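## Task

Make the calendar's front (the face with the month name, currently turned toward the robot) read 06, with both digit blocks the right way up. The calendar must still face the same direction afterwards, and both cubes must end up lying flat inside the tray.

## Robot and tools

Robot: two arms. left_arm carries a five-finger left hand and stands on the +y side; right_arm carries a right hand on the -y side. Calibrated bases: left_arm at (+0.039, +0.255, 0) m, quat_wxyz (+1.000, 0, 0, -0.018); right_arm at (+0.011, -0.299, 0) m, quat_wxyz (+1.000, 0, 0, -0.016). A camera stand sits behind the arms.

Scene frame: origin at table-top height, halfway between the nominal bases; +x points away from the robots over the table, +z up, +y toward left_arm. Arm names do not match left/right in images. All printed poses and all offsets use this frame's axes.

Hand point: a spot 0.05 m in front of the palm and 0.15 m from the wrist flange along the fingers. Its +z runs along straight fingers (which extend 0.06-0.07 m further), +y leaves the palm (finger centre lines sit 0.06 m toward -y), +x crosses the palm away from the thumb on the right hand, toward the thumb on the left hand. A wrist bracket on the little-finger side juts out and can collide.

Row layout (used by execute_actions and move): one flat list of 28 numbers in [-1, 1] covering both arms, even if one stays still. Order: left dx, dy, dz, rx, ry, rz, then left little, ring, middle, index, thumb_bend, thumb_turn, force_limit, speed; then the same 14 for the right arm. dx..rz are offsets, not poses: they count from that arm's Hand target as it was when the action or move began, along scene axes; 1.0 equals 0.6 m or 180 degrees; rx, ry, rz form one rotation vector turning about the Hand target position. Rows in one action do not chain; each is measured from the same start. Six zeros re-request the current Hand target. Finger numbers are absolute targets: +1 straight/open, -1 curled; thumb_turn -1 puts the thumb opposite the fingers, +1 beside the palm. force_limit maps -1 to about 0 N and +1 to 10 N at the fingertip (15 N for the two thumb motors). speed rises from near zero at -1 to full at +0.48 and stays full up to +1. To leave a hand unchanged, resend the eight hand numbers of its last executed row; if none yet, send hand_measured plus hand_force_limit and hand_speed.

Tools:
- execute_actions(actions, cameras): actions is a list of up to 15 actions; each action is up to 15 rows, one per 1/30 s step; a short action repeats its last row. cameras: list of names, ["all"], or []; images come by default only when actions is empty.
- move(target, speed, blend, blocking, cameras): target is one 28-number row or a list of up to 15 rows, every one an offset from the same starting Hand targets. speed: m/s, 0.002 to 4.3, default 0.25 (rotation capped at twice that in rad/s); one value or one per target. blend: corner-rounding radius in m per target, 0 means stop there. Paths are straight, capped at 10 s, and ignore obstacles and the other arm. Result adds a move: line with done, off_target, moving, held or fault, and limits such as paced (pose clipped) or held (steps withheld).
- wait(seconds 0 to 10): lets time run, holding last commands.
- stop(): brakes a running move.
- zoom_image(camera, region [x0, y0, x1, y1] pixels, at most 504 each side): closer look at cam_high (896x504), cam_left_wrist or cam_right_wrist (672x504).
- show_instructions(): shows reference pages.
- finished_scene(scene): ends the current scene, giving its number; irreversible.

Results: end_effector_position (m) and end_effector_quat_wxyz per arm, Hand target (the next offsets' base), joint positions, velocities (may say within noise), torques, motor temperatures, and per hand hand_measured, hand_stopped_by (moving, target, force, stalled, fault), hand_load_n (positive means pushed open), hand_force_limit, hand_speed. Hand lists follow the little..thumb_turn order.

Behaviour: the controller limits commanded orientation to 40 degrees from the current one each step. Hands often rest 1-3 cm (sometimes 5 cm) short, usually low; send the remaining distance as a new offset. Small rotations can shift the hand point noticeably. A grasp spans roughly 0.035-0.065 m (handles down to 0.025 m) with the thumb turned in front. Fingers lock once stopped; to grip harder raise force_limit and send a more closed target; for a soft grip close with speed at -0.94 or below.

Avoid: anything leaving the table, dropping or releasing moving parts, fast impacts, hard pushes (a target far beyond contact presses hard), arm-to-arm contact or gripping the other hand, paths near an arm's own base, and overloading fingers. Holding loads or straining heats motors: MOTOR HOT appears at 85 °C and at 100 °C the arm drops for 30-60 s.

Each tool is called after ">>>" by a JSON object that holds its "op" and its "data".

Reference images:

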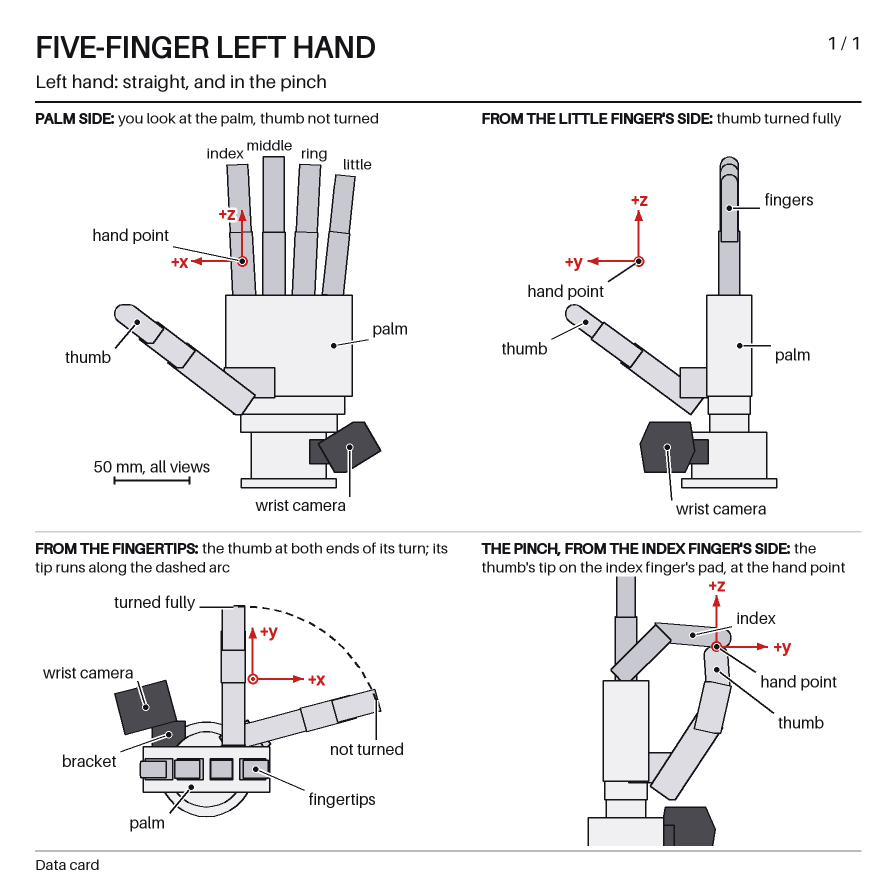

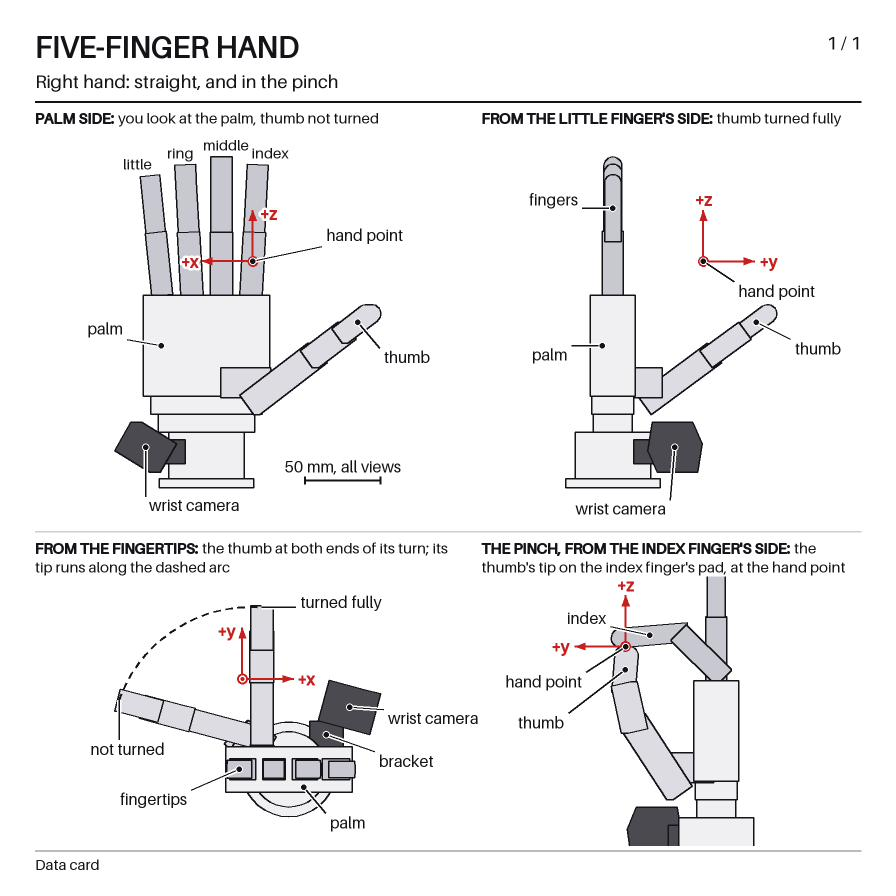

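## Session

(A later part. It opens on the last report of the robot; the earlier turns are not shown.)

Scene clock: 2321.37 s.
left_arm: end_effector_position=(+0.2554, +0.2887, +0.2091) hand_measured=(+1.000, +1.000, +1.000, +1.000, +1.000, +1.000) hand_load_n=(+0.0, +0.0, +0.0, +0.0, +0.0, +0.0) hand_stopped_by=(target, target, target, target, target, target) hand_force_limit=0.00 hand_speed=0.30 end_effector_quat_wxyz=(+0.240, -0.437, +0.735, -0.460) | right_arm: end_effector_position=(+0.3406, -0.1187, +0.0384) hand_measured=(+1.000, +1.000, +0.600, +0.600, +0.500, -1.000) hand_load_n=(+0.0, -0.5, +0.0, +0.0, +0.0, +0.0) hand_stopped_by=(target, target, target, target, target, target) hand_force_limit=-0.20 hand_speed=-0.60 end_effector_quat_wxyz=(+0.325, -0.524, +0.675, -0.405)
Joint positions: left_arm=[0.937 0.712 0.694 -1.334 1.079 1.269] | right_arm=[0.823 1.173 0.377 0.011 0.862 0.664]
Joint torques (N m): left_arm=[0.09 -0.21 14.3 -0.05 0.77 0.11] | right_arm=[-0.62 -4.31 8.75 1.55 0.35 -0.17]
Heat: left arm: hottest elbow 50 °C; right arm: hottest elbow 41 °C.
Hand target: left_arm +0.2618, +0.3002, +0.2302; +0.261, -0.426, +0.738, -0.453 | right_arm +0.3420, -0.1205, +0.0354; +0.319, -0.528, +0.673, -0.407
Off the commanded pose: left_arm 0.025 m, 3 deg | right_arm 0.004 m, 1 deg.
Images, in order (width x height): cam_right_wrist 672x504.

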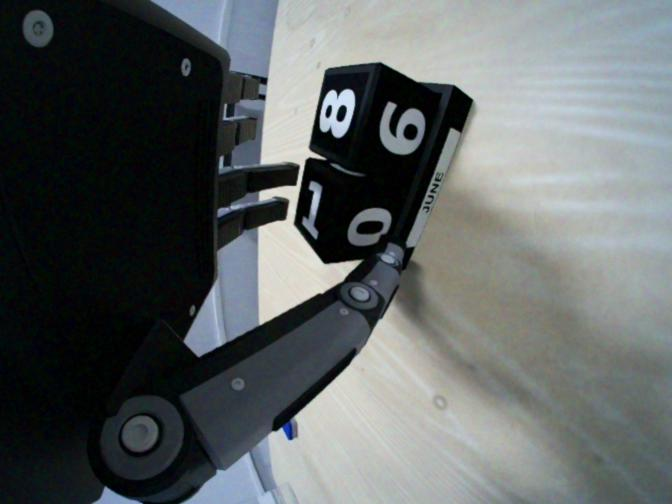

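>>> {"op": "move", "data": {"target": [[0,0,0,0,0,0,1,1,1,1,1,1,0,0.3, 0.025,0.015,0.055,0,0,0, 1,1,0.8,0.8,0.6,-1,-0.2,-0.3],[0,0,0,0,0,0,1,1,1,1,1,1,0,0.3, -0.03,0.0,0.1,0,0,0, 1,1,1,1,0.8,0,-0.2,0.3],[0,0,0,0,0,0,1,1,1,1,1,1,0,0.3, -0.05,-0.01,0.07,0,0,0, 1,1,1,1,1,1,-0.2,0.3]], "speed": 0.12, "cameras": ["cam_right_wrist","cam_high"]}}

>>> {"op": "zoom_image", "data": {"camera": "cam_right_wrist", "region": [300, 100, 480, 280]}}

>>> {"op": "zoom_image", "data": {"camera": "cam_high", "region": [395, 178, 455, 226]}}

Scene clock: 2339.17 s.
left_arm: end_effector_position=(+0.2554, +0.2887, +0.2091) hand_measured=(+1.000, +1.000, +1.000, +1.000, +1.000, +1.000) hand_load_n=(+0.0, +0.0, +0.0, +0.0, +0.0, -0.5) hand_stopped_by=(target, target, target, target, target, target) hand_force_limit=0.00 hand_speed=0.30 end_effector_quat_wxyz=(+0.240, -0.437, +0.735, -0.460) | right_arm: end_effector_position=(+0.3099, -0.1321, +0.0708) hand_measured=(+1.000, +1.000, +1.000, +1.000, +1.000, +1.000) hand_load_n=(+0.0, +0.0, +0.0, +0.0, +0.0, +0.0) hand_stopped_by=(target, target, target, target, target, target) hand_force_limit=-0.20 hand_speed=0.30 end_effector_quat_wxyz=(+0.303, -0.537, +0.671, -0.411)
Joint positions: left_arm=[0.937 0.712 0.694 -1.334 1.079 1.269] | right_arm=[0.881 0.979 0.404 -0.31 0.905 0.727]
Joint torques (N m): left_arm=[0.09 -0.21 14.3 -0.06 0.77 0.1] | right_arm=[0.32 -4.78 9.72 2 0.66 0.02]
Heat: left arm: hottest elbow 50 °C; right arm: hottest elbow 41 °C.
Hand target: left_arm +0.2618, +0.3002, +0.2302; +0.261, -0.426, +0.738, -0.453 | right_arm +0.3121, -0.1265, +0.0775; +0.319, -0.528, +0.673, -0.407
Off the commanded pose: left_arm 0.025 m, 3 deg | right_arm 0.009 m, 2 deg.
move: off_target (left_arm); target 2's new numbers were sent with right_arm's hand 0.025 m and 3 deg from that target
Images, in order (width x height): cam_high 896x504, cam_right_wrist 672x504.

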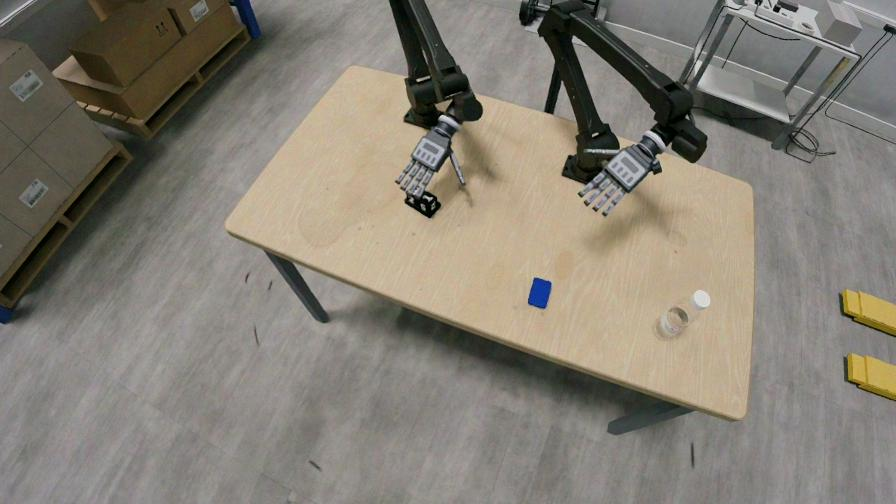

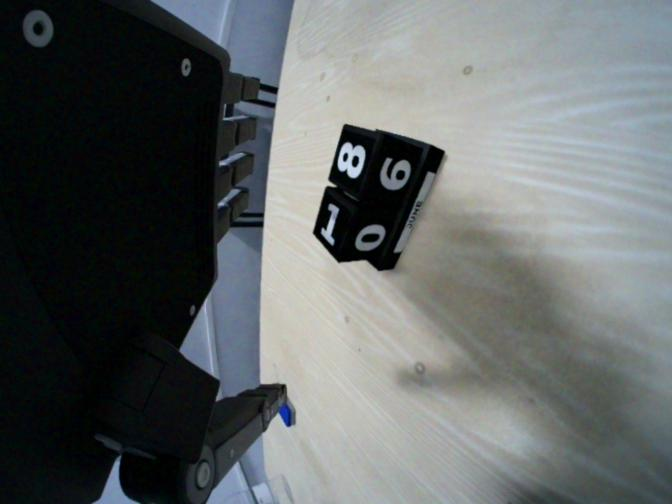

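Scaled by 2.800 from the camera's 672x504 image, which has a finer 960x720 frame.

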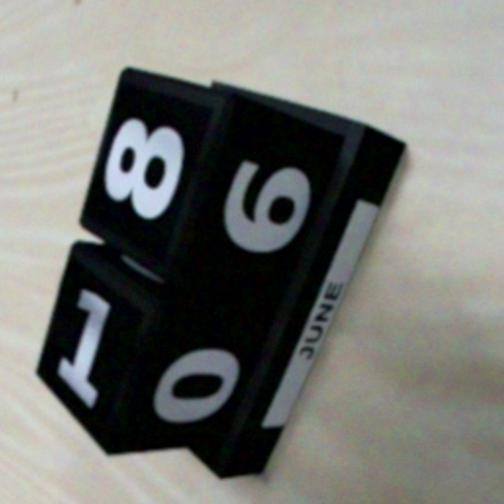

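Scaled by 8.400 from the camera's 896x504 image, which has a finer 1280x720 frame.

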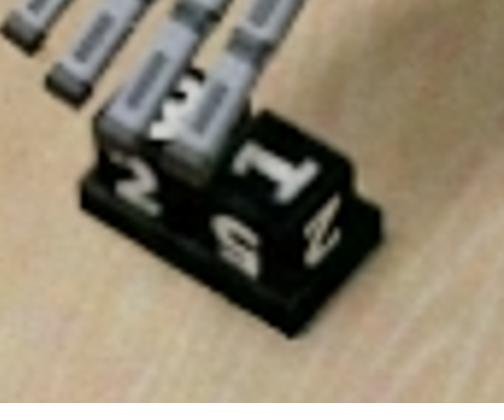

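>>> {"op": "move", "data": {"target": [[0,0,0,0,0,0,1,1,1,1,1,1,0,0.3, -0.08,-0.12,0.15,0,0,0, 1,1,1,1,1,1,-0.2,0.3]], "speed": 0.25, "cameras": ["cam_high"]}}

>>> {"op": "zoom_image", "data": {"camera": "cam_high", "region": [400, 182, 448, 222]}}

Scene clock: 2346.80 s.
left_arm: end_effector_position=(+0.2554, +0.2887, +0.2091) hand_measured=(+1.000, +1.000, +1.000, +1.000, +1.000, +1.000) hand_load_n=(-0.5, +0.0, +0.0, +0.0, +0.0, -0.5) hand_stopped_by=(target, target, target, target, target, target) hand_force_limit=0.00 hand_speed=0.30 end_effector_quat_wxyz=(+0.240, -0.437, +0.735, -0.460) | right_arm: end_effector_position=(+0.2577, -0.2076, +0.1357) hand_measured=(+1.000, +1.000, +1.000, +1.000, +1.000, +1.000) hand_load_n=(+0.0, +0.0, +0.0, +0.0, +0.0, +0.0) hand_stopped_by=(target, target, target, target, target, target) hand_force_limit=-0.20 hand_speed=0.30 end_effector_quat_wxyz=(+0.293, -0.541, +0.674, -0.410)
Joint positions: left_arm=[0.937 0.712 0.694 -1.334 1.079 1.269] | right_arm=[0.804 0.479 0.414 -0.781 0.854 0.649]
Joint torques (N m): left_arm=[0.09 -0.21 14.31 -0.05 0.77 0.11] | right_arm=[0.32 -0.67 16.28 1.13 0.57 -0.08]
Heat: left arm: hottest elbow 50 °C; right arm: hottest elbow 41 °C.
Hand target: left_arm +0.2618, +0.3002, +0.2302; +0.261, -0.426, +0.738, -0.453 | right_arm +0.2641, -0.1984, +0.1675; +0.319, -0.528, +0.673, -0.407
Off the commanded pose: left_arm 0.025 m, 3 deg | right_arm 0.034 m, 3 deg.
move: off_target (left_arm, right_arm)
Images, in order (width x height): cam_high 896x504.

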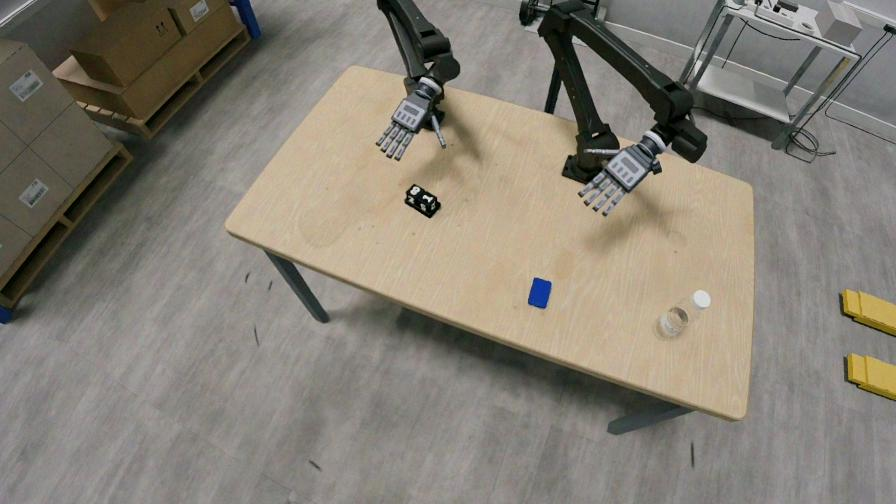

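Scaled by 10.500 from the camera's 896x504 image, which has a finer 1280x720 frame.

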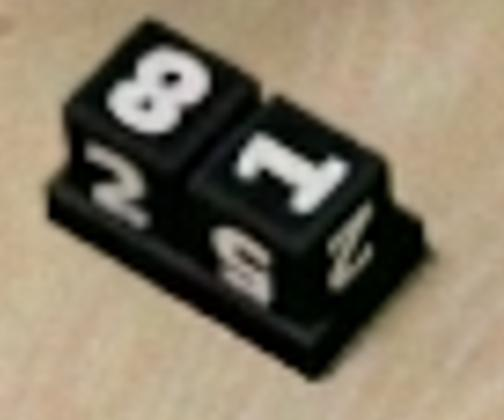

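>>> {"op": "move", "data": {"target": [[0,0,0,0,0,0,1,1,1,1,1,1,0,0.3, 0.065,0.072,-0.156,0,0,0, 1,1,1,1,1,1,-0.2,0.3]], "speed": 0.2, "cameras": ["cam_right_wrist"]}}

>>> {"op": "zoom_image", "data": {"camera": "cam_right_wrist", "region": [290, 160, 400, 300]}}

Scene clock: 2391.37 s.
left_arm: end_effector_position=(+0.2554, +0.2887, +0.2091) hand_measured=(+1.000, +1.000, +1.000, +1.000, +1.000, +1.000) hand_load_n=(+0.0, +0.0, +0.0, +0.0, +0.0, -0.5) hand_stopped_by=(target, target, target, target, target, target) hand_force_limit=0.00 hand_speed=0.30 end_effector_quat_wxyz=(+0.240, -0.437, +0.735, -0.460) | right_arm: end_effector_position=(+0.2995, -0.1562, +0.0731) hand_measured=(+1.000, +1.000, +1.000, +1.000, +1.000, +1.000) hand_load_n=(+0.0, +0.0, +0.0, +0.0, +0.0, -0.5) hand_stopped_by=(target, target, target, target, target, target) hand_force_limit=-0.20 hand_speed=0.30 end_effector_quat_wxyz=(+0.318, -0.528, +0.674, -0.406)
Joint positions: left_arm=[0.937 0.712 0.694 -1.334 1.079 1.269] | right_arm=[0.838 0.844 0.33 -0.301 0.873 0.682]
Joint torques (N m): left_arm=[0.09 -0.21 14.3 -0.05 0.77 0.11] | right_arm=[-0.85 -1.73 10.44 2.11 0.35 -0.17]
Motor temperatures (°C): left_arm=[27 25 50 25 29 24] | right_arm=[24 29 50 24 27 24]
Heat: left arm: hottest elbow 50 °C; right arm: hottest elbow 50 °C.
Hand target: left_arm +0.2618, +0.3002, +0.2302; +0.261, -0.426, +0.738, -0.453 | right_arm +0.3032, -0.1553, +0.0740; +0.319, -0.528, +0.673, -0.407
Off the commanded pose: left_arm 0.025 m, 3 deg | right_arm 0.004 m, 0 deg.
move: off_target (left_arm)
Images, in order (width x height): cam_right_wrist 672x504.

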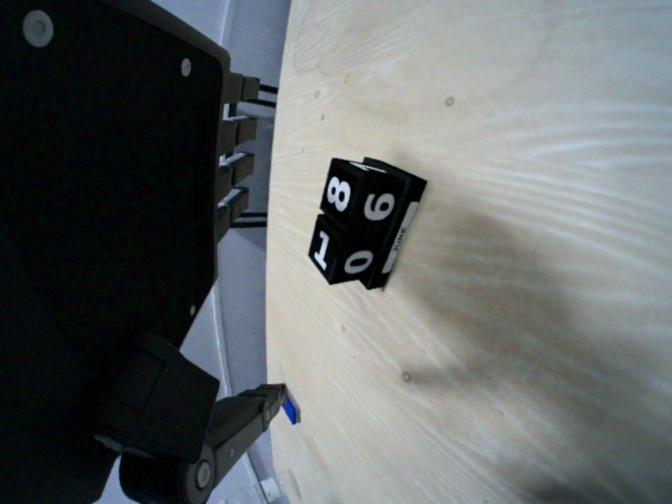

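Scaled by 3.600 from the camera's 672x504 image, which has a finer 960x720 frame.

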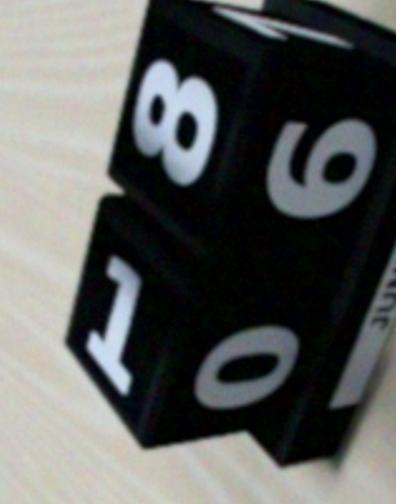

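>>> {"op": "zoom_image", "data": {"camera": "cam_right_wrist", "region": [300, 195, 370, 295]}}

Scaled by 5.040 from the camera's 672x504 image, which has a finer 960x720 frame.

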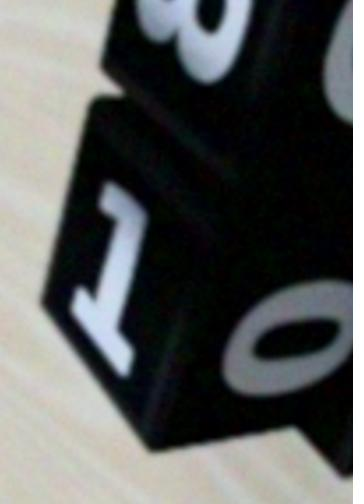

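>>> {"op": "zoom_image", "data": {"camera": "cam_right_wrist", "region": [340, 150, 435, 295]}}

Scaled by 3.476 from the camera's 672x504 image, which has a finer 960x720 frame.

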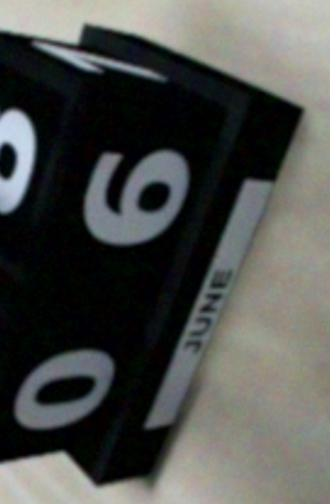

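>>> {"op": "move", "data": {"target": [[0,0,0,0,0,0,1,1,1,1,1,1,0,0.3, 0.016,0.065,0,0,0,0, 1,1,1,1,1,1,-0.2,0.3]], "speed": 0.2, "cameras": ["cam_right_wrist"]}}

>>> {"op": "zoom_image", "data": {"camera": "cam_right_wrist", "region": [310, 100, 420, 240]}}

Scene clock: 2485.33 s.
left_arm: end_effector_position=(+0.2554, +0.2887, +0.2091) hand_measured=(+1.000, +1.000, +1.000, +1.000, +1.000, +1.000) hand_load_n=(+0.0, +0.0, +0.0, +0.0, +0.0, -0.5) hand_stopped_by=(target, target, target, target, target, target) hand_force_limit=0.00 hand_speed=0.30 end_effector_quat_wxyz=(+0.240, -0.437, +0.735, -0.460) | right_arm: end_effector_position=(+0.2997, -0.1332, +0.0566) hand_measured=(+1.000, +1.000, +1.000, +1.000, +1.000, +1.000) hand_load_n=(+0.0, +0.0, +0.0, -0.5, -0.5, -0.5) hand_stopped_by=(target, target, target, target, target, target) hand_force_limit=-0.20 hand_speed=0.30 end_effector_quat_wxyz=(+0.300, -0.541, +0.669, -0.412)
Joint positions: left_arm=[0.937 0.712 0.694 -1.334 1.079 1.269] | right_arm=[0.911 0.994 0.374 -0.301 0.922 0.758]
Joint torques (N m): left_arm=[0.09 -0.21 14.3 -0.05 0.77 0.1] | right_arm=[0.15 -2.96 13.42 1.51 0.69 0.03]
Motor temperatures (°C): left_arm=[27 25 50 25 29 24] | right_arm=[24 29 45 25 26 24]
Heat: left arm: hottest elbow 50 °C; right arm: hottest elbow 45 °C.
Hand target: left_arm +0.2618, +0.3002, +0.2302; +0.261, -0.426, +0.738, -0.453 | right_arm +0.3127, -0.1163, +0.0739; +0.319, -0.528, +0.673, -0.407
Off the commanded pose: left_arm 0.025 m, 3 deg | right_arm 0.028 m, 3 deg.
move: off_target (left_arm, right_arm)
Images, in order (width x height): cam_right_wrist 672x504.

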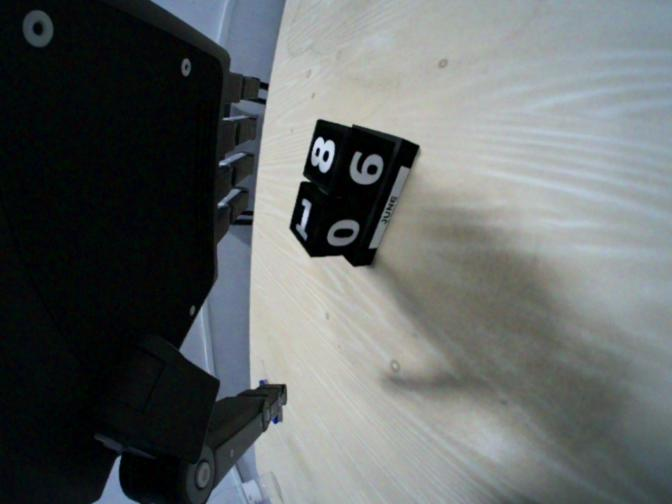

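Scaled by 3.600 from the camera's 672x504 image, which has a finer 960x720 frame.

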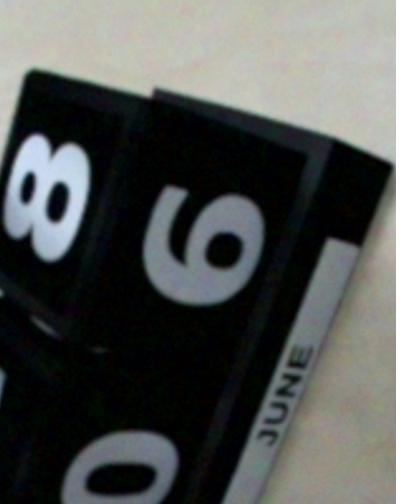

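>>> {"op": "zoom_image", "data": {"camera": "cam_right_wrist", "region": [280, 110, 430, 275]}}

Scaled by 3.055 from the camera's 672x504 image, which has a finer 960x720 frame.

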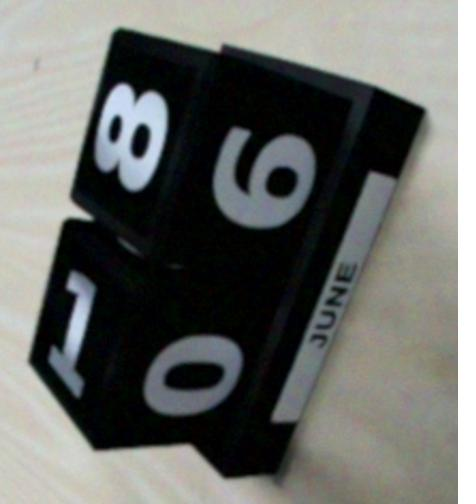

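>>> {"op": "move", "data": {"target": [[0,0,0,0,0,0,1,1,1,1,1,1,0,0.3, -0.1,-0.15,0.2,0,0,0, 1,1,1,1,1,1,-0.2,0.3]], "speed": 0.25, "cameras": ["cam_high"]}}

>>> {"op": "zoom_image", "data": {"camera": "cam_high", "region": [400, 182, 448, 222]}}

Scene clock: 2514.63 s.
left_arm: end_effector_position=(+0.2554, +0.2887, +0.2091) hand_measured=(+1.000, +1.000, +1.000, +1.000, +1.000, +1.000) hand_load_n=(+0.0, -0.5, +0.0, -0.5, -0.5, -0.5) hand_stopped_by=(target, target, target, target, target, target) hand_force_limit=0.00 hand_speed=0.30 end_effector_quat_wxyz=(+0.240, -0.437, +0.735, -0.460) | right_arm: end_effector_position=(+0.2473, -0.2147, +0.1609) hand_measured=(+1.000, +1.000, +1.000, +1.000, +1.000, +1.000) hand_load_n=(+0.0, +0.0, +0.0, +0.0, +0.0, +0.0) hand_stopped_by=(target, target, target, target, target, target) hand_force_limit=-0.20 hand_speed=0.30 end_effector_quat_wxyz=(+0.289, -0.546, +0.670, -0.412)
Joint positions: left_arm=[0.937 0.712 0.694 -1.334 1.079 1.269] | right_arm=[0.821 0.432 0.475 -0.906 0.864 0.655]
Joint torques (N m): left_arm=[0.09 -0.21 14.31 -0.05 0.77 0.11] | right_arm=[0.44 -0.26 16.44 1.11 0.64 0.04]
Heat: left arm: hottest elbow 50 °C; right arm: hottest elbow 46 °C.
Hand target: left_arm +0.2618, +0.3002, +0.2302; +0.261, -0.426, +0.738, -0.453 | right_arm +0.2527, -0.2064, +0.1939; +0.319, -0.528, +0.673, -0.407
Off the commanded pose: left_arm 0.025 m, 3 deg | right_arm 0.034 m, 4 deg.
move: off_target (left_arm, right_arm)
Images, in order (width x height): cam_high 896x504.

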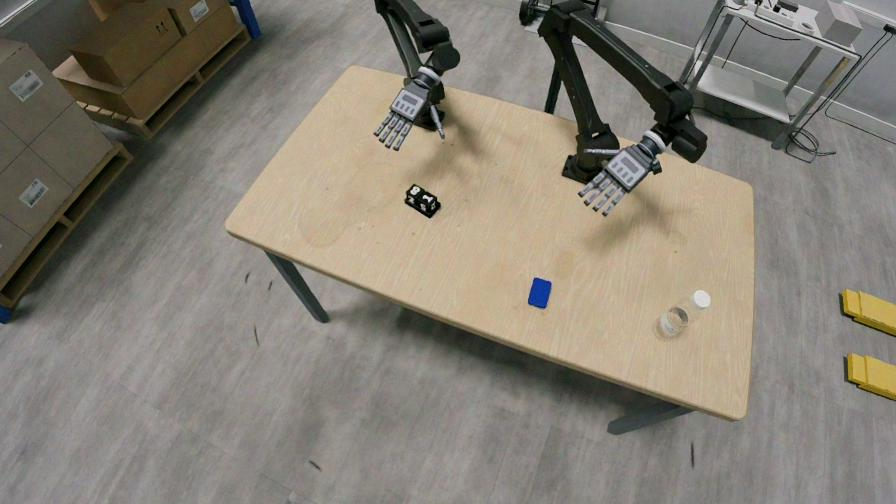

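Scaled by 10.500 from the camera's 896x504 image, which has a finer 1280x720 frame.

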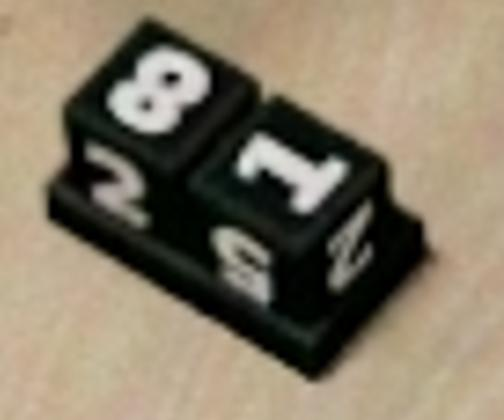

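>>> {"op": "finished_scene", "data": {"scene": 2}}

The scene is finished: the task was done.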